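## Task

On the rack's front, which holds twelve drive blanks in three rows of four, press every protruding blank in until it bottoms out and latches. Skip exactly one: the blank in the bottom row, fourth from the left when facing the rack, which must stay untouched. The rack is free-standing, so tilting it beyond a slight amount is a failure, and it must finish in its original spot.

## Robot and tools

Robot: two arms, left_arm and right_arm, each ending in a two-finger gripper. The fingers point along the gripper's +z axis and close along its y axis. Joint ranges in rad, base to gripper: waist -2.618 to 3.054, shoulder 0 to 3.142, elbow 0 to 3.142 (straight at 2.901), wrist pitch -1.571 to 1.571, wrist yaw -1.571 to 1.571, wrist roll -2.094 to 2.094. Base placements in the scene frame: left_arm (+0.001, +0.294, +0.039) m, right_arm (+0.010, -0.221, 0) m, both turned almost nothing about z.

Frames: the scene frame has its origin at table height, halfway between the nominal bases, +z up, +x forward over the table, and left_arm toward +y. Arm names do not match image sides. Fixed cameras and the table use the scene frame. Each arm's reported end_effector_position (m), end_effector_quat_wxyz, velocities and Hand target are in that arm's own base frame, and offsets run along that base's axes. The reported point lies between the finger pads, roughly 1 cm behind the tips; readings can be off by a few cm, more when the arm reaches far.

execute_actions(actions, cameras): actions is a list of actions; each action has up to 15 rows (one per 1/30 s step, and the last row is repeated to fill 15). Every row has 14 numbers in [-1, 1]: dx, dy, dz, rx, ry, rz, opening for left_arm, then the same seven for right_arm. The six pose numbers are an offset from the arm's Hand target as it stood when that action began, not from the previous row; so sending the same offset again moves further. Scale: 1.0 = 0.6 m or 180 degrees; rx, ry, rz form a single rotation vector, turning about the Hand target's position. A dx, dy, dz longer than 1.0 may be shortened. Opening is absolute: +1 fully open (0.093 m), -1 closed. All zeros for an arm re-requests its Hand target. An empty actions list returns state plus camera images.

move(target, speed, blend, opening_speed, grip_force, blocking, cameras): target is one 14-number row in the same layout and scale, or a list of up to 15 such rows; every row is an offset from the Hand targets at the move's start, not from the prior row. Paths are straight and finish together, last at least 0.5 s and are cut at 10 s. speed is m/s, 0.002 to 2.9, default 0.25 (turns up to twice that in rad/s), one value or one per target. blend (m) rounds corners in a list; 0 stops at each. opening_speed sets finger rate on the -1..+1 scale per second, at least 0.2. grip_force is newtons per pad, 10 to 50, per arm or one value; lower force closes slowly. blocking=false returns after about 0.5 s while the move continues. The result adds a move: line such as done, off_target, moving, held or fault, plus limits (paced = pose clipped, held = steps withheld). Moves don't avoid obstacles or the other arm, and grippers lag, drift and can overshoot speed, especially with a nearly straight arm. Keep paths away from an arm's own base.

wait(seconds 0 to 10, cameras): lets time pass holding commands; a running move continues. stop(cameras): brakes a running move. zoom_image(camera, region [x0, y0, x1, y1] px, at most 504 by 504): enlarges part of the latest image from cam_head_left, cam_head_right, cam_high, cam_low, cam_left_wrist or cam_right_wrist (all 672x504). finished_scene(scene): ends the current scene, given its number, irreversibly; the result usually reports success.

Result lines: Hand target is the last commanded pose after clipping, and the base for the next offsets. Grippers often rest short of it; to close the gap, send the remaining distance as an offset. Tool commands lists current commands. Joint velocities may read within noise. Joint torques include the arm's weight, have per-unit offsets and noise, and joints 1 to 3 wrap at ±28 N m. grip_measured is the finger motor on the opening scale: pads meet near -0.94, and each mm of object width adds about 0.0208; it may read up to 0.02 high. The last Joint positions entry is the pad gap in metres. Executed actions also list end_effector_position at some steps.

Control behaviour: each step, commanded orientation is clipped to within 40 degrees of the measured one, and position wins over orientation if both can't be reached. Friction and weight can leave the gripper low, short or tilted; small moves may fail or go sideways. Check position and orientation after each move and correct tilt. An arm blocked by something keeps pressing until commanded back past its gripper; faster moves and targets further beyond contact push harder.

Cautions: the rack is loose, so press blanks gently and straight, without shoving or tipping the rack, and keep it in place. Do not touch the excluded blank. Avoid hitting fixed or heavy things, slams, very hard pushes, dropping parts or letting anything fall off the table. Keep the arms, grippers and wrist cameras away from each other; even a moderate contact between arms can fail the scene, and do not strain a wrist camera cable. Any arm stop is costly. Motors heat when holding loads, stretched out or pushing on an unreachable pose: MOTOR HOT appears at 75 °C, at 90 °C the arm folds and idles, at 100 °C it goes limp. A camera stand is bolted behind the arms.

Each tool is called after "Request:" as name([rows], argument=value, ...), one row to a line, values as JSON.

## Session

Request:
execute_actions(actions=[])

Scene clock: 0.00 s.
left_arm: end_effector_position=(+0.3686, +0.0270, +0.1188) grip_measured=+1.000 end_effector_quat_wxyz=(+0.647, -0.064, +0.759, +0.040) | right_arm: end_effector_position=(+0.3675, -0.0092, +0.0988) grip_measured=+1.000 end_effector_quat_wxyz=(+0.619, +0.040, +0.783, -0.036)
Joint positions: left_arm=[0.013 1.52 0.226 1.131 -0.131 -0.043 0.093] | right_arm=[0.043 1.549 0.228 1.087 0.148 0.028 0.093]
Joint velocities: within noise
Joint torques (N m): no reading
Heat: left arm: 34 °C; right arm: 33 °C.
Hand target: left_arm +0.3716, +0.0271, +0.1291; +0.659, -0.065, +0.748, +0.040 | right_arm +0.3706, -0.0090, +0.1069; +0.629, +0.041, +0.775, -0.035
Tool commands: left_gripper/opening=+1.0 right_gripper/opening=+1.0

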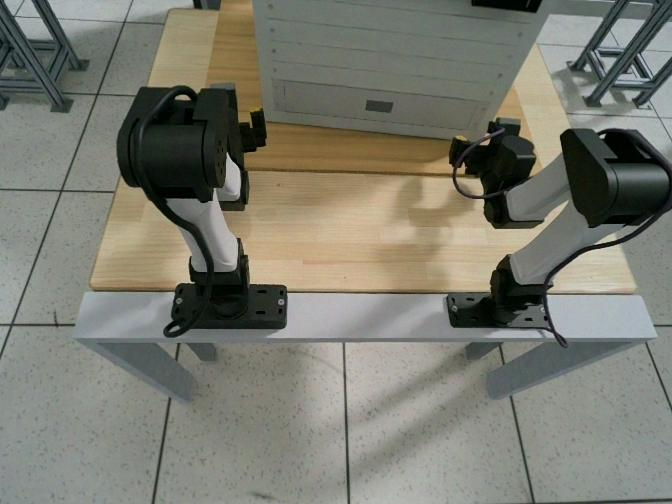

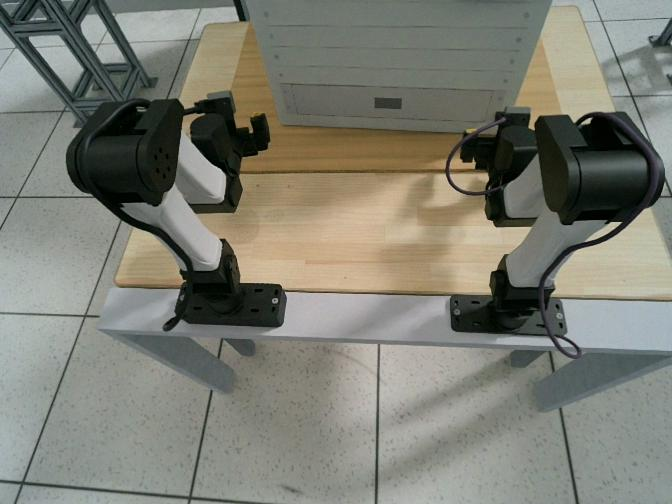

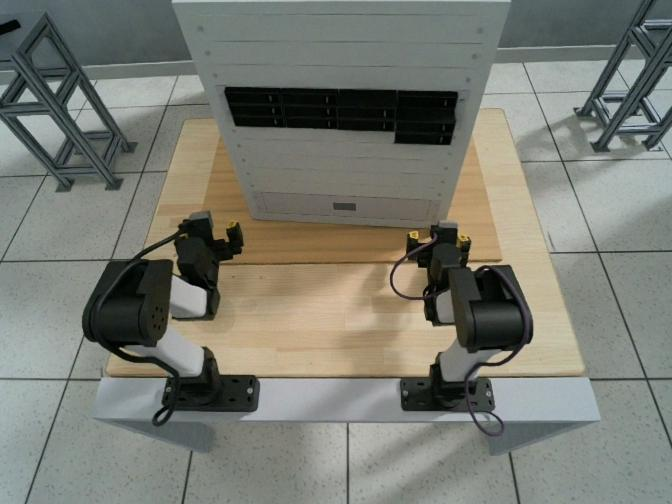

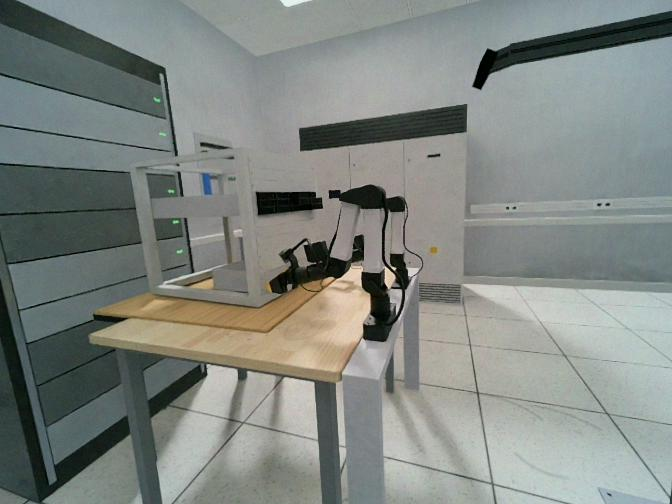

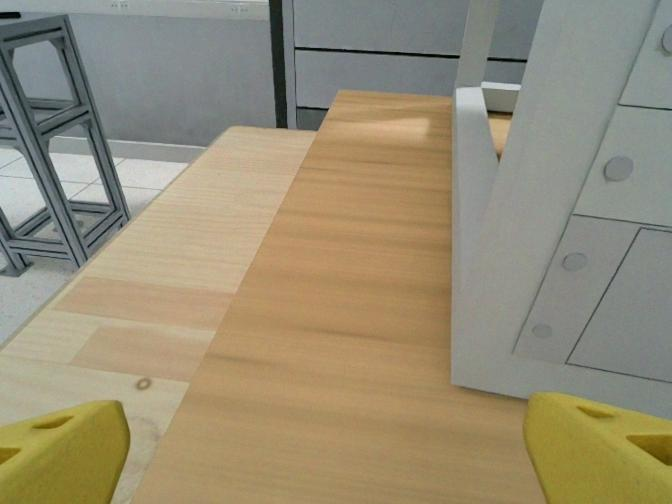

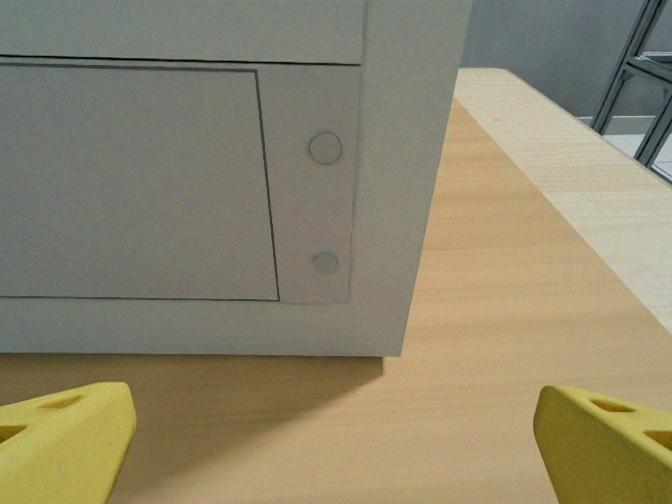

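Request:
zoom_image(camera="cam_high", region=[210, 70, 480, 160])

Request:
zoom_image(camera="cam_low", region=[230, 150, 370, 310])

Scaled by 1.867 from the camera's 672x504 image, which has a finer 960x720 frame.

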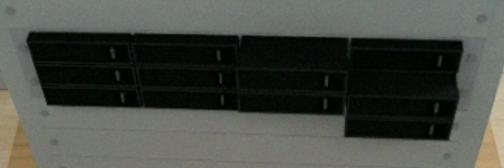

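Scaled by 3.150 from the camera's 672x504 image, which has a finer 960x720 frame.

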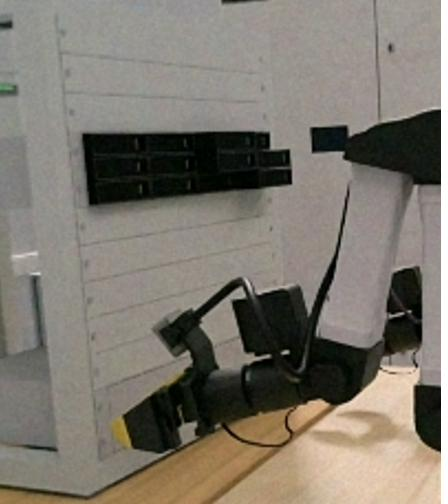

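Request:
zoom_image(camera="cam_low", region=[250, 180, 330, 220])

Request:
zoom_image(camera="cam_high", region=[330, 80, 470, 155])

Request:
zoom_image(camera="cam_high", region=[210, 75, 350, 150])

Scaled by 6.300 from the camera's 672x504 image, which has a finer 960x720 frame.

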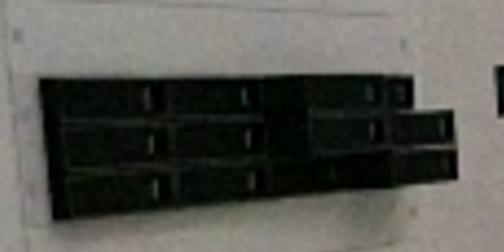

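Scaled by 3.600 from the camera's 672x504 image, which has a finer 960x720 frame.

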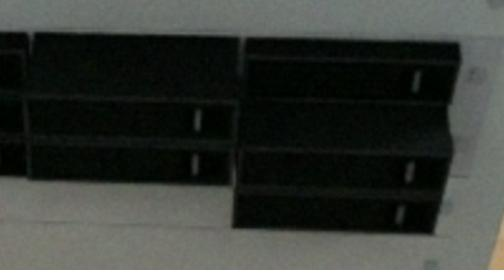

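Scaled by 3.600 from the camera's 672x504 image, which has a finer 960x720 frame.

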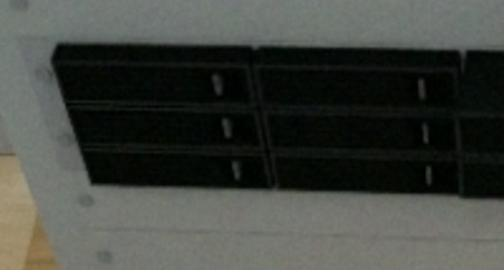

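Request:
move([
  [-0.1177, 0, 0.05, 0.0113, -0.04, -0.0473, 1, -0.1177, 0.05, 0.05, -0.0027, -0.0659, 0.0343, 1],
  [-0.1177, 0, 0.35, 0.0113, -0.04, -0.0473, 1, -0.1177, 0.05, 0.42, -0.0027, -0.0659, 0.0343, 1],
], blend=0.03, speed=0.2, cameras=["all"])

Scene clock: 63.07 s.
left_arm: end_effector_position=(+0.3016, +0.0257, +0.3204) grip_measured=+1.000 end_effector_quat_wxyz=(+0.692, -0.007, +0.722, -0.012) | right_arm: end_effector_position=(+0.3006, +0.0213, +0.3473) grip_measured=+1.000 end_effector_quat_wxyz=(+0.701, -0.005, +0.713, -0.004)
Joint positions: left_arm=[0.199 0.682 0.644 -0.005 0.206 -0.017 0.093] | right_arm=[0.158 0.695 0.733 -0.055 0.157 -0.01 0.093]
Joint torques (N m): left_arm=[-0.09 0.17 9.16 2.23 0.14 0.24] | right_arm=[0.24 0.12 10.71 2.45 -0.05 0.13]
Heat: left arm: 40 °C; right arm: 37 °C.
Hand target: left_arm +0.3010, +0.0271, +0.3391; +0.707, +0.000, +0.707, +0.000 | right_arm +0.3001, +0.0209, +0.3588; +0.707, +0.000, +0.707, +0.000
Off the commanded pose: left_arm 0.019 m, 3 deg | right_arm 0.012 m, 1 deg.
move: off_target (left_arm, right_arm)

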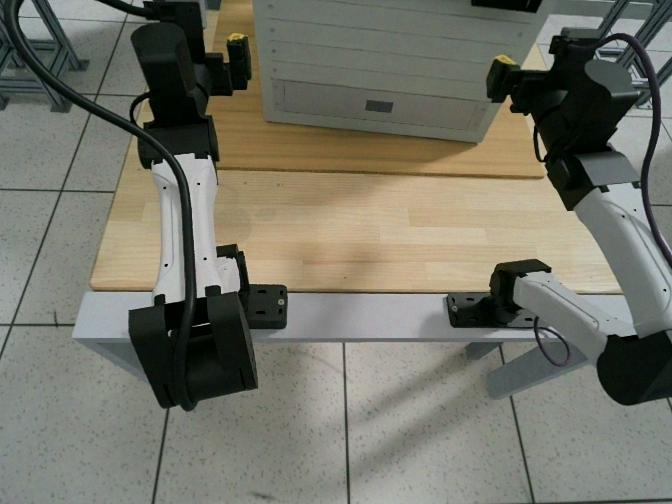

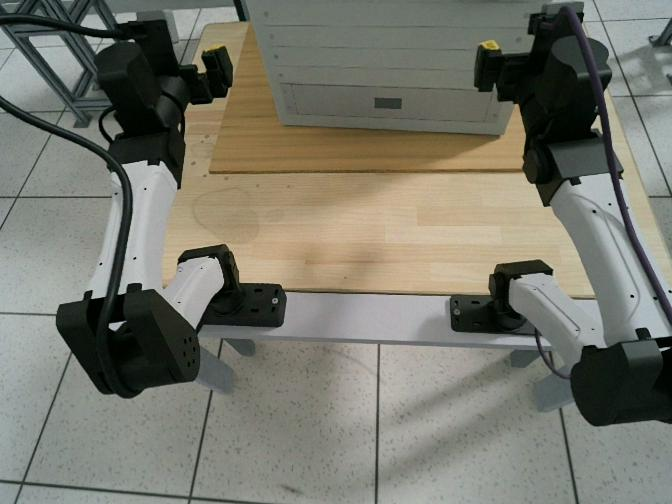

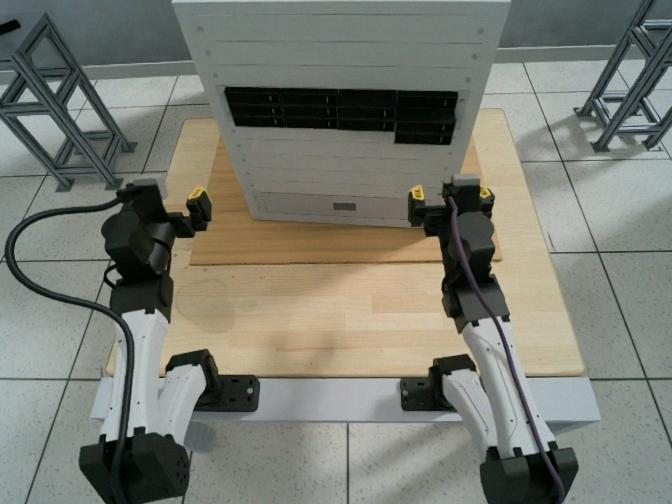

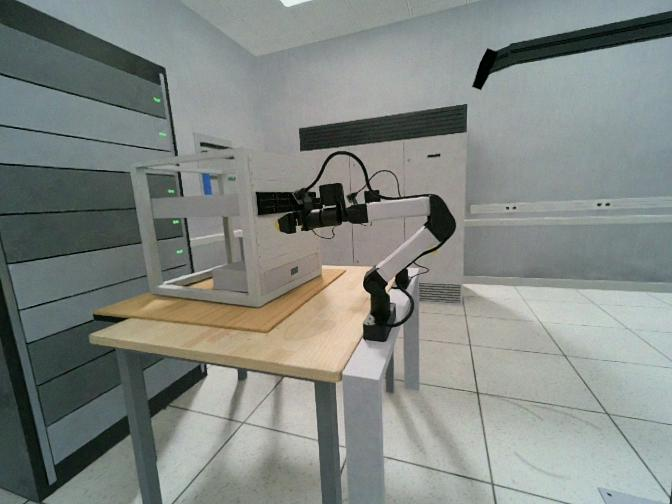

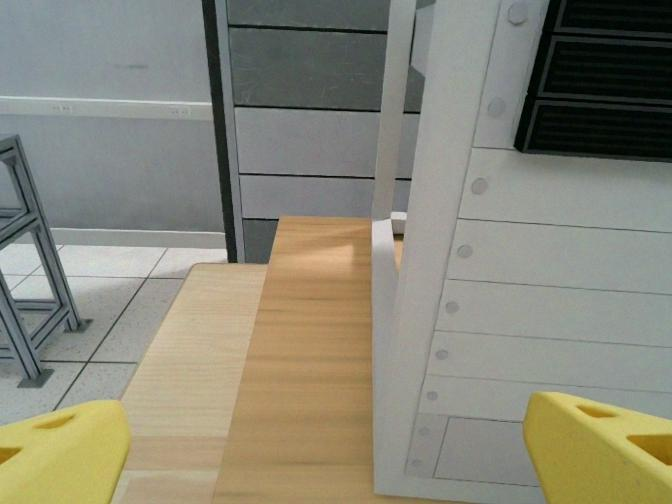

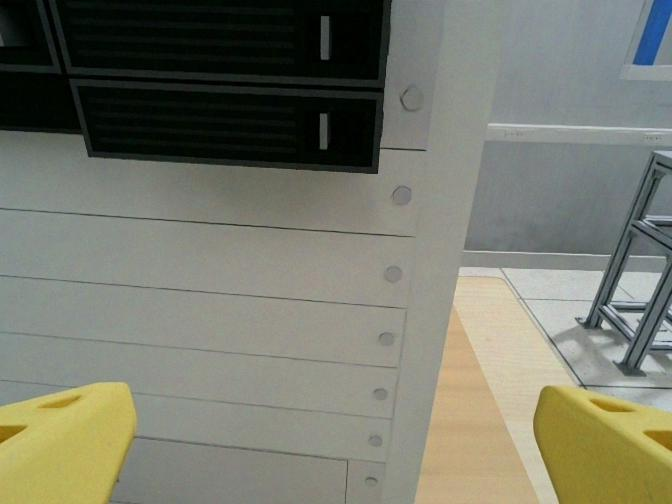

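Request:
move(target=[0, 0, 0, 0, 0, 0, 1, -0.05, 0.22, 0.15, 0, 0, 0, 1], speed=0.2, cameras=["cam_right_wrist", "cam_high", "cam_low"])

Scene clock: 75.40 s.
left_arm: end_effector_position=(+0.3016, +0.0257, +0.3202) grip_measured=+1.000 end_effector_quat_wxyz=(+0.692, -0.007, +0.722, -0.012) | right_arm: end_effector_position=(+0.2709, +0.1544, +0.4398) grip_measured=+1.000 end_effector_quat_wxyz=(+0.705, -0.011, +0.710, -0.003)
Joint positions: left_arm=[0.199 0.682 0.644 -0.005 0.206 -0.017 0.093] | right_arm=[0.98 1.013 1.2 -0.199 0.97 -0.009 0.093]
Joint torques (N m): left_arm=[-0.09 0.14 9.17 2.24 0.15 0.23] | right_arm=[0.54 -1.22 10.21 2.01 0.1 0.09]
Heat: left arm: 40 °C; right arm: 39 °C.
Hand target: left_arm +0.3010, +0.0271, +0.3391; +0.707, +0.000, +0.707, -0.001 | right_arm +0.2700, +0.1530, +0.4487; +0.707, +0.000, +0.707, +0.000
Off the commanded pose: left_arm 0.019 m, 3 deg | right_arm 0.009 m, 1 deg.
move: off_target (left_arm)
Images, in order (width x height): cam_high 672x504, cam_low 672x504, cam_right_wrist 672x504.

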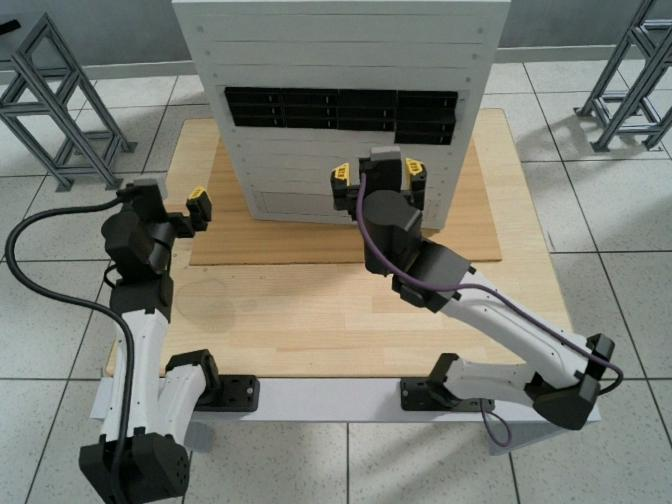

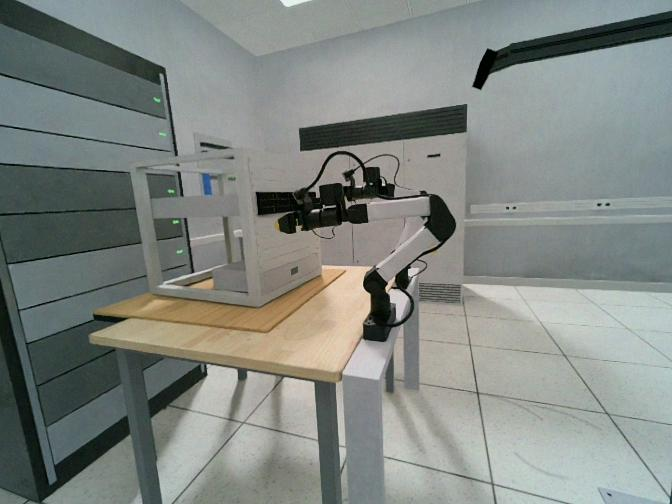

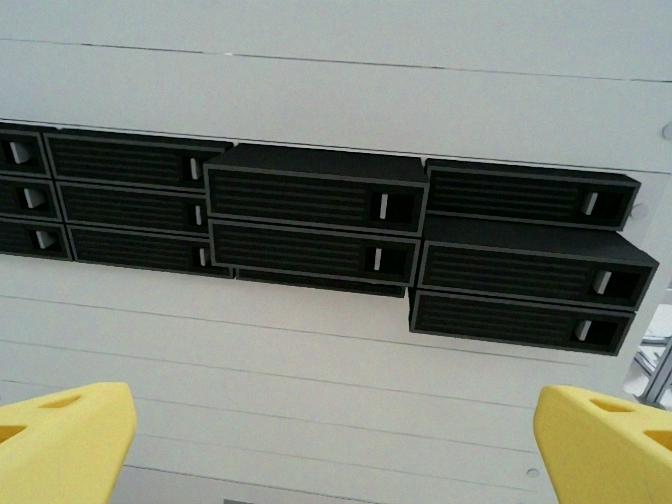

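Request:
zoom_image(camera="cam_right_wrist", region=[0, 0, 336, 252])

Request:
zoom_image(camera="cam_right_wrist", region=[336, 0, 672, 252])

Request:
zoom_image(camera="cam_right_wrist", region=[0, 252, 336, 504])

Request:
zoom_image(camera="cam_right_wrist", region=[336, 252, 672, 504])

Scaled by 1.500 from the camera's 672x504 image, which has a finer 960x720 frame.

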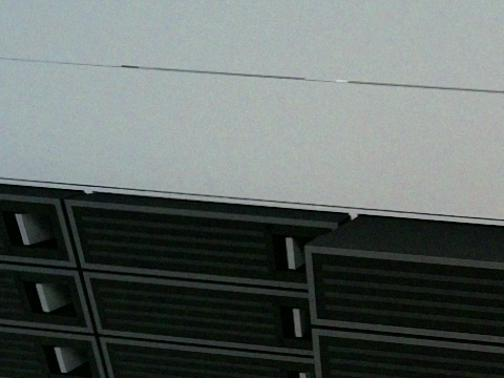

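Scaled by 1.500 from the camera's 672x504 image, which has a finer 960x720 frame.

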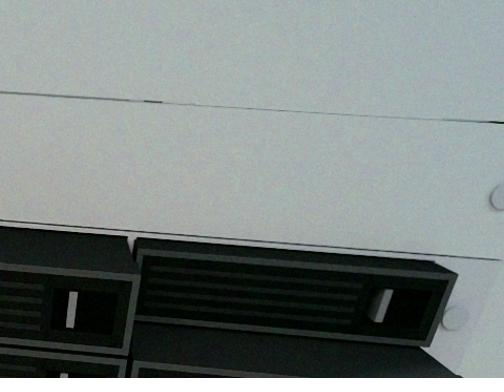

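Scaled by 1.500 from the camera's 672x504 image, which has a finer 960x720 frame.

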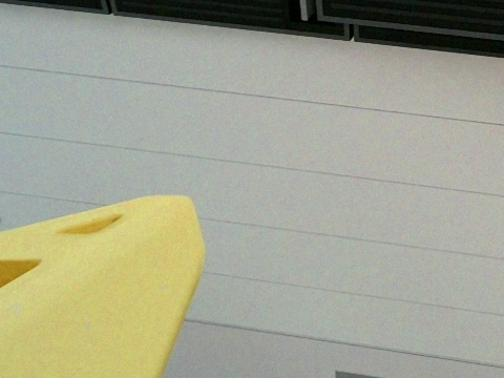

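Scaled by 1.500 from the camera's 672x504 image, which has a finer 960x720 frame.

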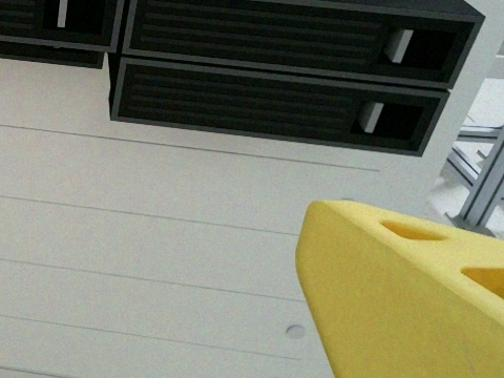

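Request:
zoom_image(camera="cam_high", region=[310, 130, 450, 235])

Request:
zoom_image(camera="cam_low", region=[240, 160, 340, 245])

Scaled by 3.600 from the camera's 672x504 image, which has a finer 960x720 frame.

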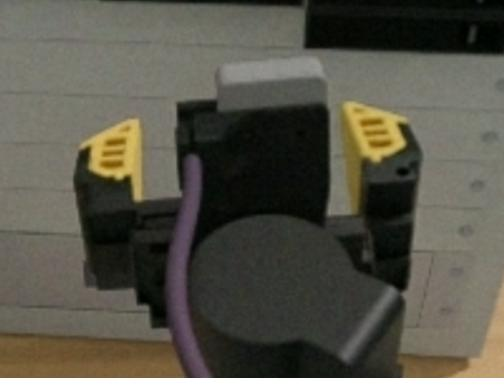

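Scaled by 5.040 from the camera's 672x504 image, which has a finer 960x720 frame.

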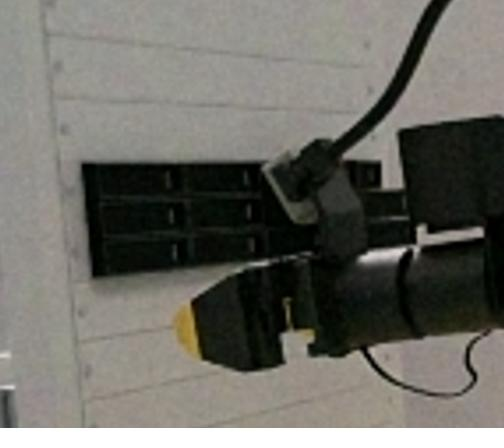

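Request:
move(target=[0, 0, 0, 0, 0, 0, 1, 0.105, 0.03, 0.0083, 0, 0, -0.0352, -1], speed=0.15, cameras=["cam_right_wrist", "cam_high", "cam_low", "cam_head_left"])

Scene clock: 239.90 s.
left_arm: end_effector_position=(+0.3016, +0.0257, +0.3200) grip_measured=+1.000 end_effector_quat_wxyz=(+0.692, -0.007, +0.722, -0.012) | right_arm: end_effector_position=(+0.3313, +0.1720, +0.4375) grip_measured=-0.984 end_effector_quat_wxyz=(+0.694, +0.020, +0.718, -0.058)
Joint positions: left_arm=[0.199 0.682 0.644 -0.006 0.206 -0.017 0.093] | right_arm=[0.86 1.259 1.351 -0.147 0.97 -0.009 0]
Joint torques (N m): left_arm=[-0.12 0.13 9.17 2.25 0.15 0.23] | right_arm=[-0.24 -3.54 10.48 2.5 -0.08 0.12]
Heat: left arm: 44 °C; right arm: 53 °C.
Hand target: left_arm +0.3010, +0.0271, +0.3391; +0.707, +0.000, +0.707, -0.001 | right_arm +0.3330, +0.1710, +0.4539; +0.706, +0.039, +0.706, -0.039
Off the commanded pose: left_arm 0.019 m, 3 deg | right_arm 0.016 m, 4 deg.
move: off_target (left_arm, right_arm)
Images, in order (width x height): cam_head_left 672x504, cam_high 672x504, cam_low 672x504, cam_right_wrist 672x504.

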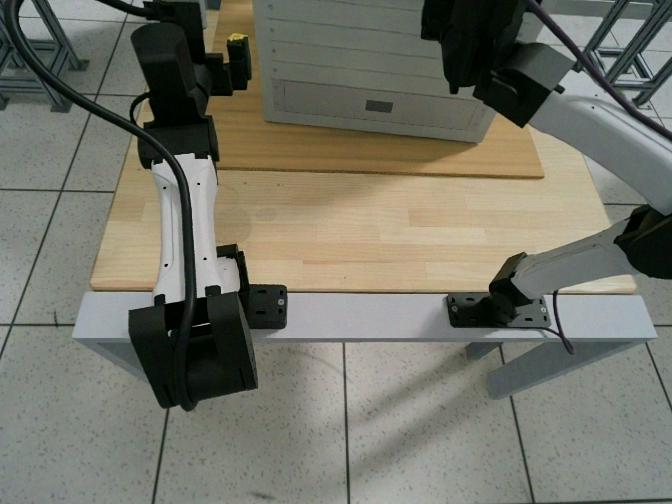

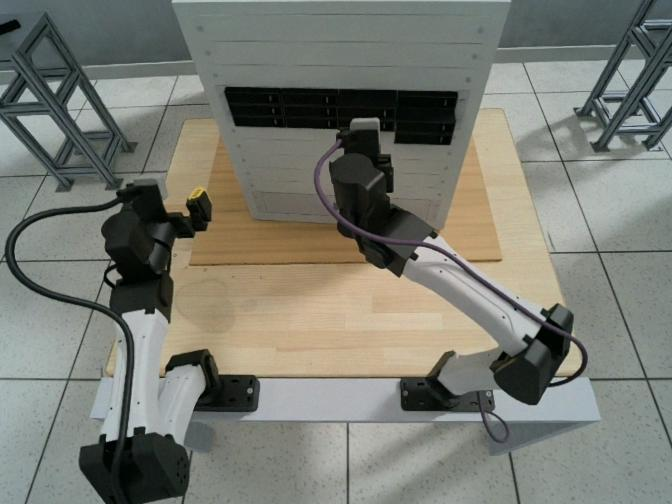

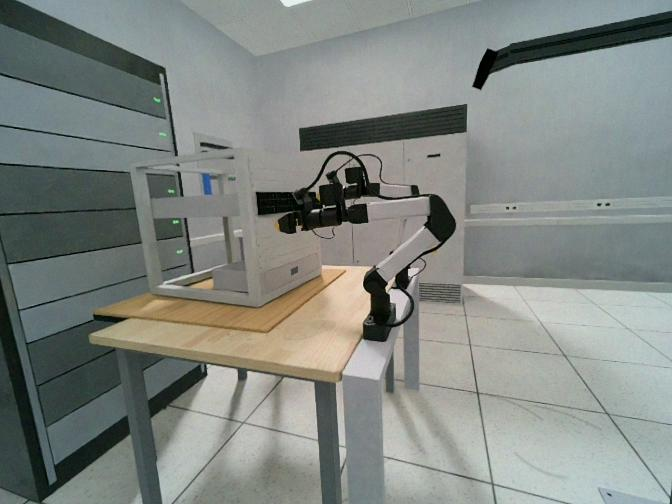

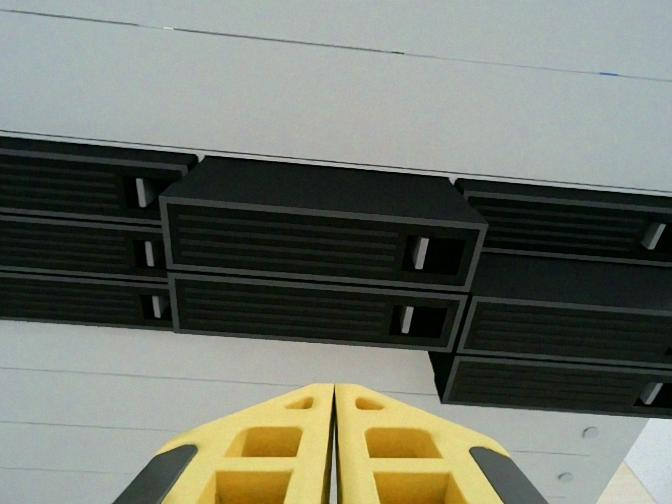

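Request:
move(target=[0, 0, 0, 0, 0, 0, 1, 0.058, -0.0058, 0.021, 0.0285, -0.012, 0, -1], speed=0.1, cameras=["cam_right_wrist"])

Scene clock: 298.57 s.
left_arm: end_effector_position=(+0.3016, +0.0257, +0.3200) grip_measured=+1.000 end_effector_quat_wxyz=(+0.692, -0.007, +0.722, -0.012) | right_arm: end_effector_position=(+0.3652, +0.1660, +0.4505) grip_measured=-0.984 end_effector_quat_wxyz=(+0.704, +0.057, +0.707, -0.029)
Joint positions: left_arm=[0.199 0.682 0.644 -0.006 0.206 -0.017 0.093] | right_arm=[0.755 1.34 1.43 -0.101 0.877 0.048 0]
Joint torques (N m): left_arm=[-0.12 0.14 9.17 2.25 0.15 0.23] | right_arm=[-0.24 -3.81 10.63 2.55 -0.21 0.17]
Heat: left arm: 46 °C; right arm: 55 °C.
Hand target: left_arm +0.3010, +0.0271, +0.3391; +0.707, +0.000, +0.707, +0.000 | right_arm +0.3678, +0.1675, +0.4665; +0.717, +0.071, +0.693, -0.007
Off the commanded pose: left_arm 0.019 m, 3 deg | right_arm 0.016 m, 4 deg.
move: off_target (left_arm, right_arm)
Images, in order (width x height): cam_right_wrist 672x504.

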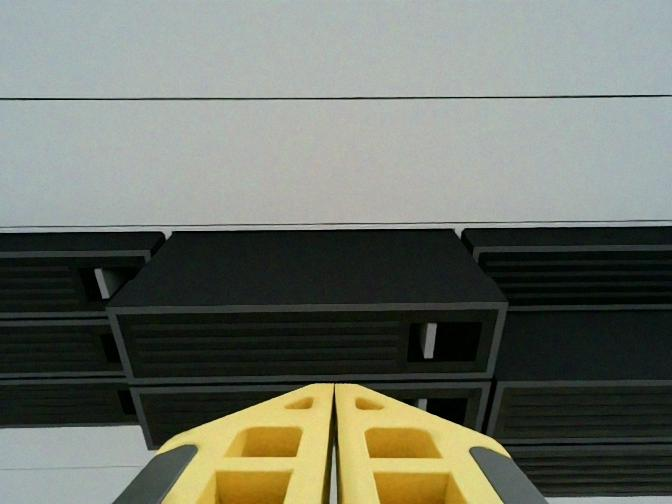

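Request:
move(target=[0, 0, 0, 0, 0, 0, 1, 0.02, 0.0097, 0.011, 0.0042, 0.0421, 0, -1], speed=0.06, cameras=["cam_right_wrist", "cam_high"])

Scene clock: 322.50 s.
left_arm: end_effector_position=(+0.3016, +0.0257, +0.3200) grip_measured=+1.000 end_effector_quat_wxyz=(+0.692, -0.007, +0.722, -0.012) | right_arm: end_effector_position=(+0.3776, +0.1730, +0.4662) grip_measured=-0.984 end_effector_quat_wxyz=(+0.667, +0.071, +0.742, -0.017)
Joint positions: left_arm=[0.199 0.682 0.644 -0.006 0.206 -0.017 0.093] | right_arm=[0.74 1.466 1.727 -0.43 0.854 0.197 0]
Joint torques (N m): left_arm=[-0.1 0.14 9.17 2.26 0.15 0.23] | right_arm=[-0.32 -4.55 9.96 2.14 -0.13 0.14]
Heat: left arm: 46 °C; right arm: 56 °C.
Hand target: left_arm +0.3010, +0.0271, +0.3391; +0.707, +0.000, +0.707, -0.001 | right_arm +0.3798, +0.1734, +0.4729; +0.669, +0.075, +0.740, -0.007
Off the commanded pose: left_arm 0.019 m, 3 deg | right_arm 0.007 m, 1 deg.
move: off_target (left_arm)
Images, in order (width x height): cam_high 672x504, cam_right_wrist 672x504.

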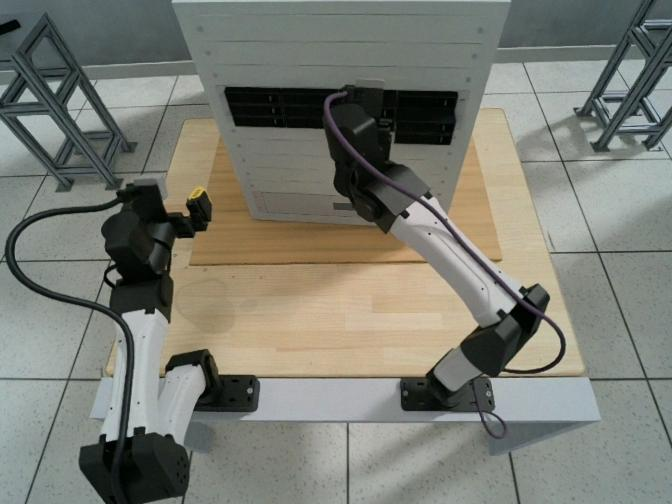

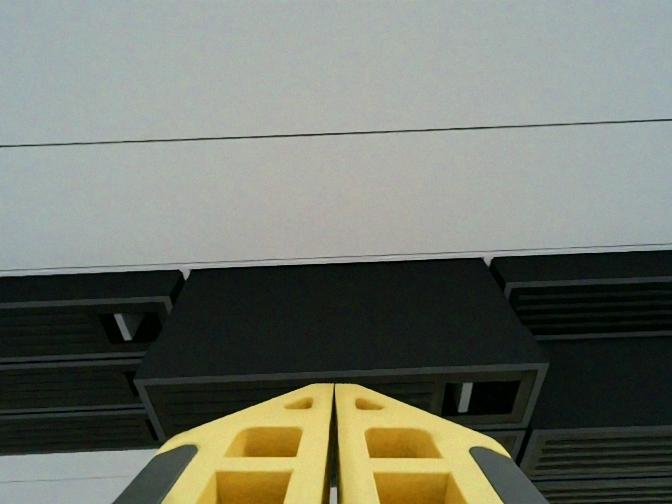

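Request:
move(target=[0, 0, 0, 0, 0, 0, 1, 0, 0, -0.0217, -0.01, 0, 0, -1], speed=0.06, cameras=["cam_right_wrist"])

Scene clock: 341.63 s.
left_arm: end_effector_position=(+0.3016, +0.0257, +0.3200) grip_measured=+1.000 end_effector_quat_wxyz=(+0.692, -0.007, +0.722, -0.012) | right_arm: end_effector_position=(+0.3811, +0.1762, +0.4503) grip_measured=-0.984 end_effector_quat_wxyz=(+0.659, +0.058, +0.749, -0.030)
Joint positions: left_arm=[0.199 0.682 0.644 -0.006 0.206 -0.017 0.093] | right_arm=[0.74 1.466 1.678 -0.409 0.854 0.181 0]
Joint torques (N m): left_arm=[-0.1 0.12 9.2 2.25 0.15 0.24] | right_arm=[-0.13 -6.75 6.95 2.58 -0.07 -0.03]
Heat: left arm: 47 °C; right arm: 56 °C.
Hand target: left_arm +0.3010, +0.0271, +0.3391; +0.707, +0.000, +0.707, -0.001 | right_arm +0.3798, +0.1734, +0.4599; +0.670, +0.065, +0.739, -0.019
Off the commanded pose: left_arm 0.019 m, 3 deg | right_arm 0.010 m, 2 deg.
move: off_target (left_arm)
Images, in order (width x height): cam_right_wrist 672x504.

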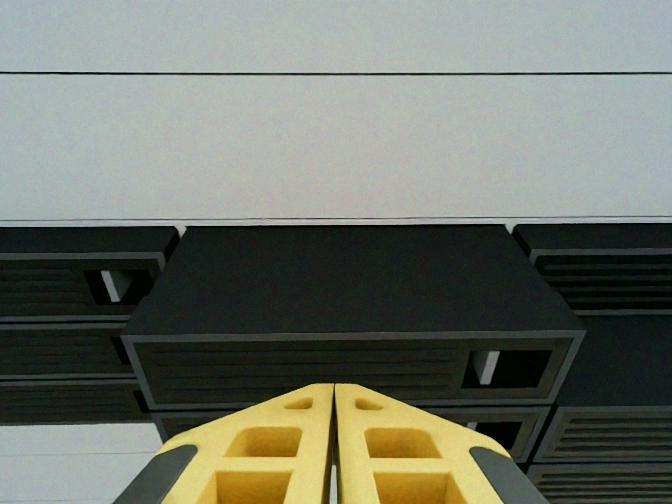

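Request:
move(target=[0, 0, 0, 0, 0, 0, 1, 0.0133, -0.0014, 0.005, 0, 0, 0, -1], speed=0.04, cameras=["cam_right_wrist", "cam_head_left", "cam_high"])

Scene clock: 362.23 s.
left_arm: end_effector_position=(+0.3016, +0.0257, +0.3200) grip_measured=+1.000 end_effector_quat_wxyz=(+0.692, -0.007, +0.722, -0.012) | right_arm: end_effector_position=(+0.3847, +0.1712, +0.4500) grip_measured=-0.984 end_effector_quat_wxyz=(+0.659, +0.059, +0.749, -0.033)
Joint positions: left_arm=[0.199 0.682 0.644 -0.006 0.206 -0.017 0.093] | right_arm=[0.721 1.466 1.678 -0.409 0.84 0.175 0]
Joint torques (N m): left_arm=[-0.08 0.12 9.14 2.26 0.15 0.23] | right_arm=[-0.31 -4.93 9.8 2.55 -0.13 -0.02]
Heat: left arm: 47 °C; right arm: 51 °C.
Hand target: left_arm +0.3010, +0.0271, +0.3391; +0.707, +0.000, +0.707, -0.001 | right_arm +0.3878, +0.1725, +0.4629; +0.670, +0.065, +0.739, -0.019
Off the commanded pose: left_arm 0.019 m, 3 deg | right_arm 0.013 m, 3 deg.
move: off_target (left_arm, right_arm)
Images, in order (width x height): cam_head_left 672x504, cam_high 672x504, cam_right_wrist 672x504.

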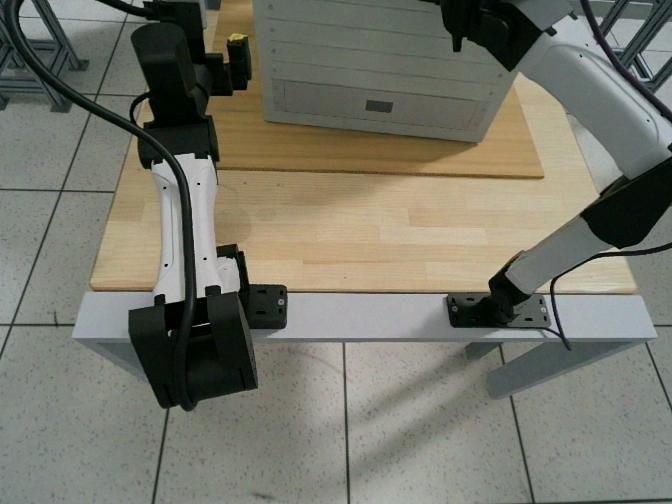

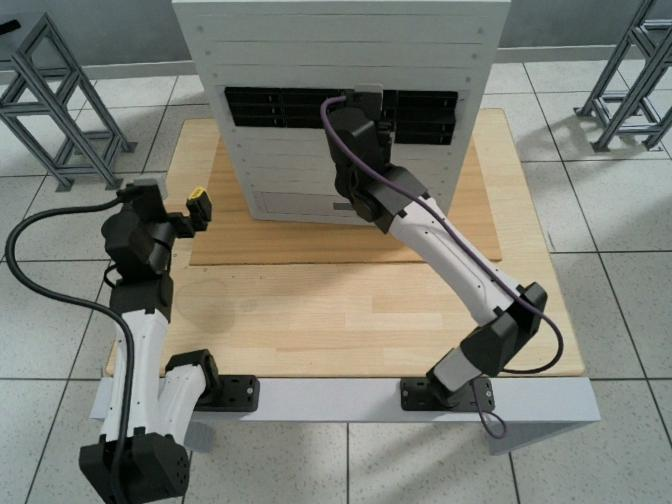

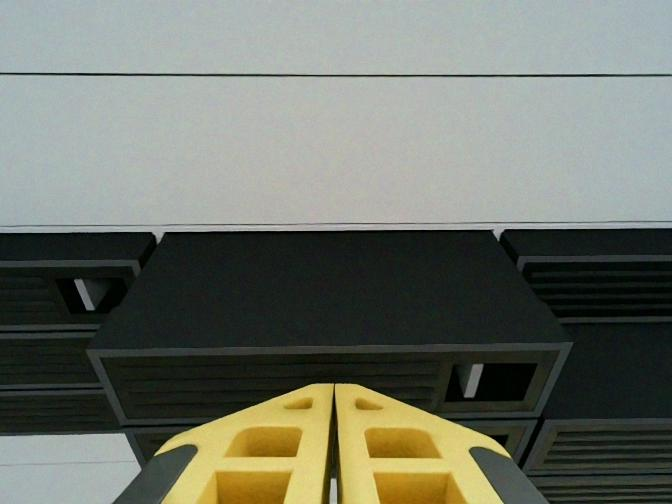

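Request:
move(target=[0, 0, 0, 0, 0, 0, 1, 0.02, -0.0005, 0.0083, 0, 0, 0, -1], speed=0.04, cameras=["cam_right_wrist", "cam_head_left"])

Scene clock: 373.30 s.
left_arm: end_effector_position=(+0.3016, +0.0257, +0.3200) grip_measured=+1.000 end_effector_quat_wxyz=(+0.692, -0.007, +0.722, -0.012) | right_arm: end_effector_position=(+0.3966, +0.1710, +0.4566) grip_measured=-0.984 end_effector_quat_wxyz=(+0.661, +0.061, +0.747, -0.030)
Joint positions: left_arm=[0.199 0.682 0.644 -0.006 0.206 -0.017 0.093] | right_arm=[0.694 1.505 1.732 -0.409 0.813 0.169 0]
Joint torques (N m): left_arm=[-0.09 0.13 9.18 2.25 0.15 0.24] | right_arm=[-0.31 -4.96 10.14 2.44 -0.11 -0.05]
Heat: left arm: 47 °C; right arm: 51 °C.
Hand target: left_arm +0.3010, +0.0271, +0.3391; +0.707, +0.000, +0.707, -0.001 | right_arm +0.3998, +0.1723, +0.4679; +0.670, +0.065, +0.739, -0.019
Off the commanded pose: left_arm 0.019 m, 3 deg | right_arm 0.012 m, 2 deg.
move: off_target (left_arm, right_arm)
Images, in order (width x height): cam_head_left 672x504, cam_right_wrist 672x504.

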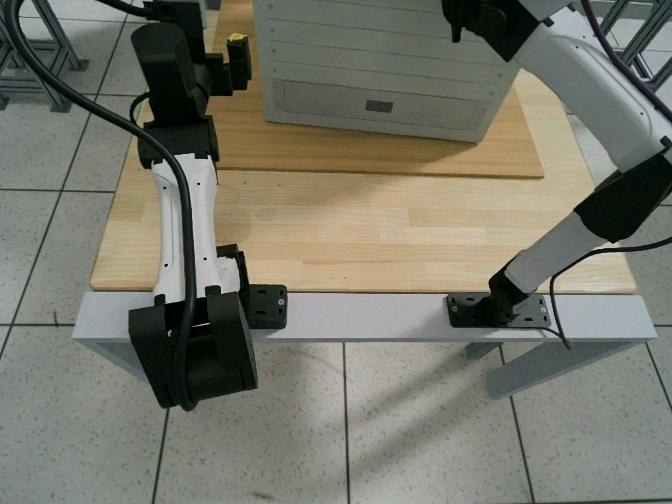

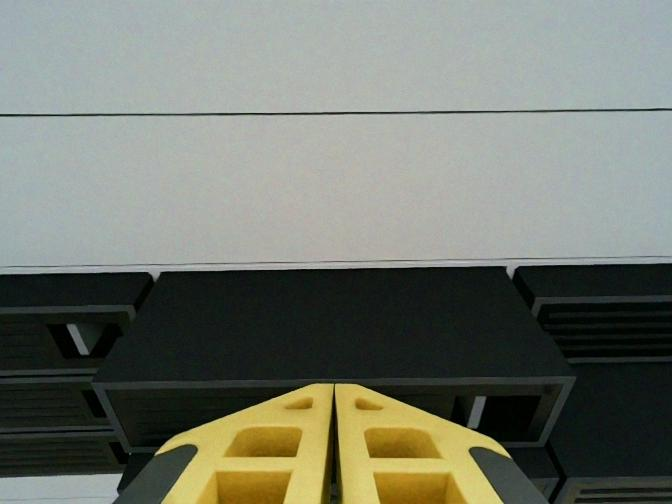

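Request:
zoom_image(camera="cam_head_left", region=[250, 60, 350, 135])

Request:
zoom_image(camera="cam_head_left", region=[430, 80, 530, 155])

Scaled by 5.040 from the camera's 672x504 image, which has a finer 960x720 frame.

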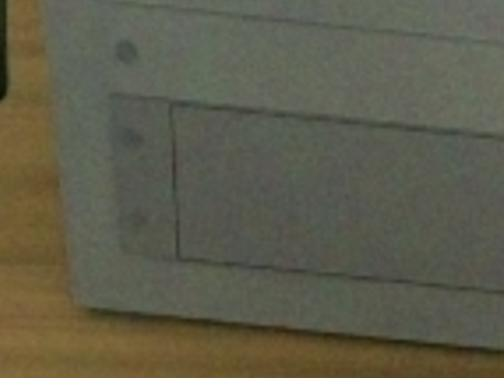

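Scaled by 5.040 from the camera's 672x504 image, which has a finer 960x720 frame.

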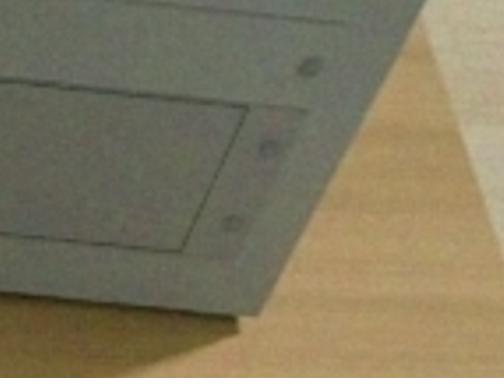

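Request:
move(target=[0, 0, 0, 0, 0, 0, 1, 0.0166, -0.0017, 0.0, 0, 0, 0, -1], speed=0.04, cameras=["cam_right_wrist", "cam_head_left"])

Request:
zoom_image(camera="cam_head_left", region=[250, 60, 350, 135])

Request:
zoom_image(camera="cam_head_left", region=[430, 80, 530, 155])

Scene clock: 395.67 s.
left_arm: end_effector_position=(+0.3016, +0.0257, +0.3200) grip_measured=+1.000 end_effector_quat_wxyz=(+0.692, -0.007, +0.722, -0.012) | right_arm: end_effector_position=(+0.4058, +0.1693, +0.4566) grip_measured=-0.984 end_effector_quat_wxyz=(+0.660, +0.062, +0.748, -0.031)
Joint positions: left_arm=[0.199 0.682 0.644 -0.006 0.206 -0.017 0.093] | right_arm=[0.671 1.529 1.757 -0.409 0.793 0.164 0]
Joint torques (N m): left_arm=[-0.12 0.12 9.16 2.26 0.15 0.23] | right_arm=[-0.32 -5.05 10.13 2.48 -0.14 -0.03]
Heat: left arm: 47 °C; right arm: 54 °C.
Hand target: left_arm +0.3010, +0.0271, +0.3391; +0.707, +0.000, +0.707, +0.000 | right_arm +0.4098, +0.1711, +0.4680; +0.670, +0.065, +0.739, -0.019
Off the commanded pose: left_arm 0.019 m, 3 deg | right_arm 0.012 m, 2 deg.
move: off_target (left_arm, right_arm)
Images, in order (width x height): cam_head_left 672x504, cam_right_wrist 672x504.

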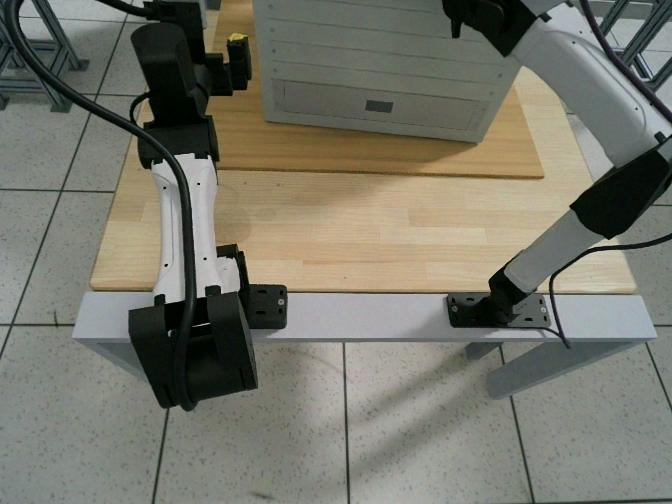

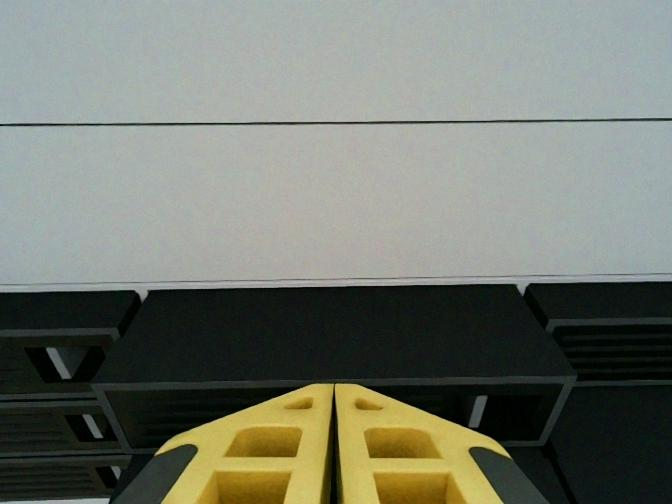

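Scaled by 5.040 from the camera's 672x504 image, which has a finer 960x720 frame.

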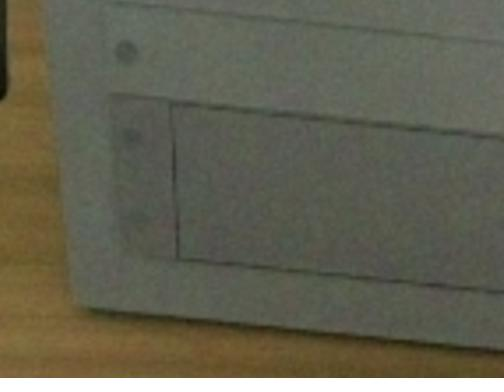

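Scaled by 5.040 from the camera's 672x504 image, which has a finer 960x720 frame.

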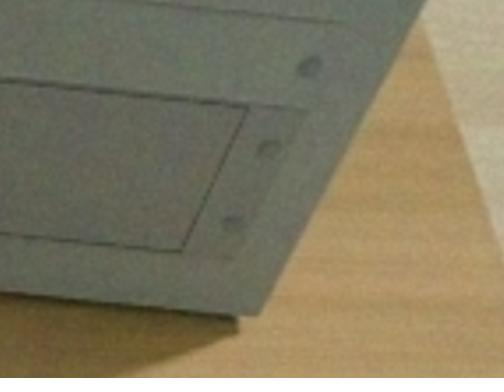

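Request:
move(target=[0, 0, 0, 0, 0, 0, 1, 0.0166, -0.0017, 0.0, 0, 0, 0, -1], speed=0.04, cameras=["cam_right_wrist", "cam_head_left"])

Request:
zoom_image(camera="cam_head_left", region=[250, 60, 350, 135])

Request:
zoom_image(camera="cam_head_left", region=[430, 80, 530, 155])

Scene clock: 409.77 s.
left_arm: end_effector_position=(+0.3016, +0.0257, +0.3200) grip_measured=+1.000 end_effector_quat_wxyz=(+0.692, -0.007, +0.722, -0.012) | right_arm: end_effector_position=(+0.4152, +0.1687, +0.4563) grip_measured=-0.984 end_effector_quat_wxyz=(+0.659, +0.060, +0.749, -0.031)
Joint positions: left_arm=[0.199 0.682 0.644 -0.006 0.206 -0.017 0.093] | right_arm=[0.651 1.554 1.782 -0.408 0.769 0.16 0]
Joint torques (N m): left_arm=[-0.1 0.12 9.18 2.27 0.15 0.23] | right_arm=[-0.42 -5.19 10.1 2.56 -0.15 -0.02]
Heat: left arm: 48 °C; right arm: 54 °C.
Hand target: left_arm +0.3010, +0.0271, +0.3391; +0.707, +0.000, +0.707, +0.000 | right_arm +0.4197, +0.1701, +0.4679; +0.670, +0.065, +0.739, -0.019
Off the commanded pose: left_arm 0.019 m, 3 deg | right_arm 0.013 m, 2 deg.
move: off_target (left_arm, right_arm)
Images, in order (width x height): cam_head_left 672x504, cam_right_wrist 672x504.

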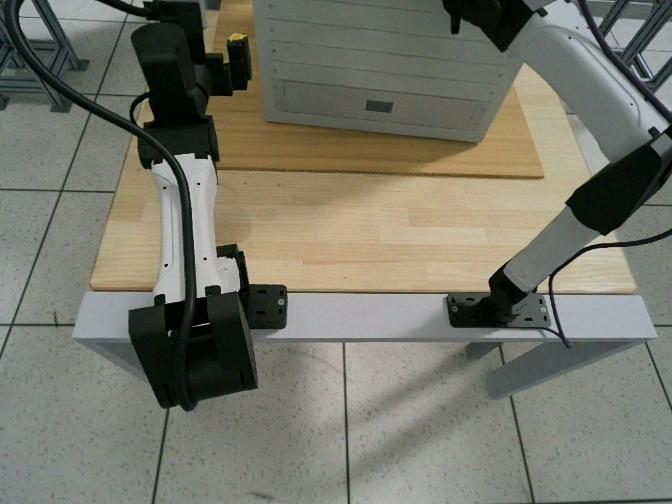

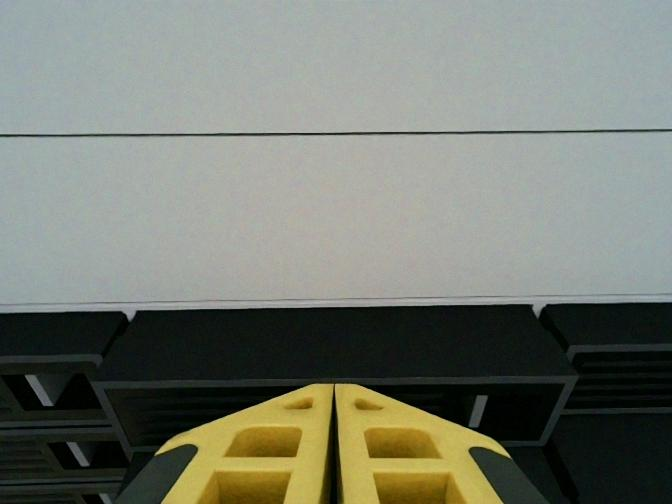

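Scaled by 5.040 from the camera's 672x504 image, which has a finer 960x720 frame.

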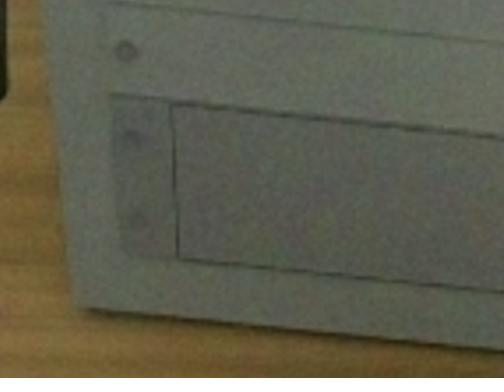

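Scaled by 5.040 from the camera's 672x504 image, which has a finer 960x720 frame.

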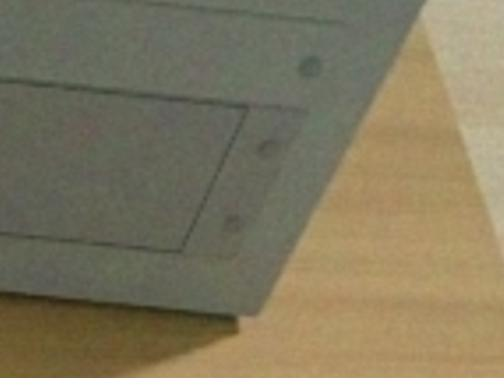

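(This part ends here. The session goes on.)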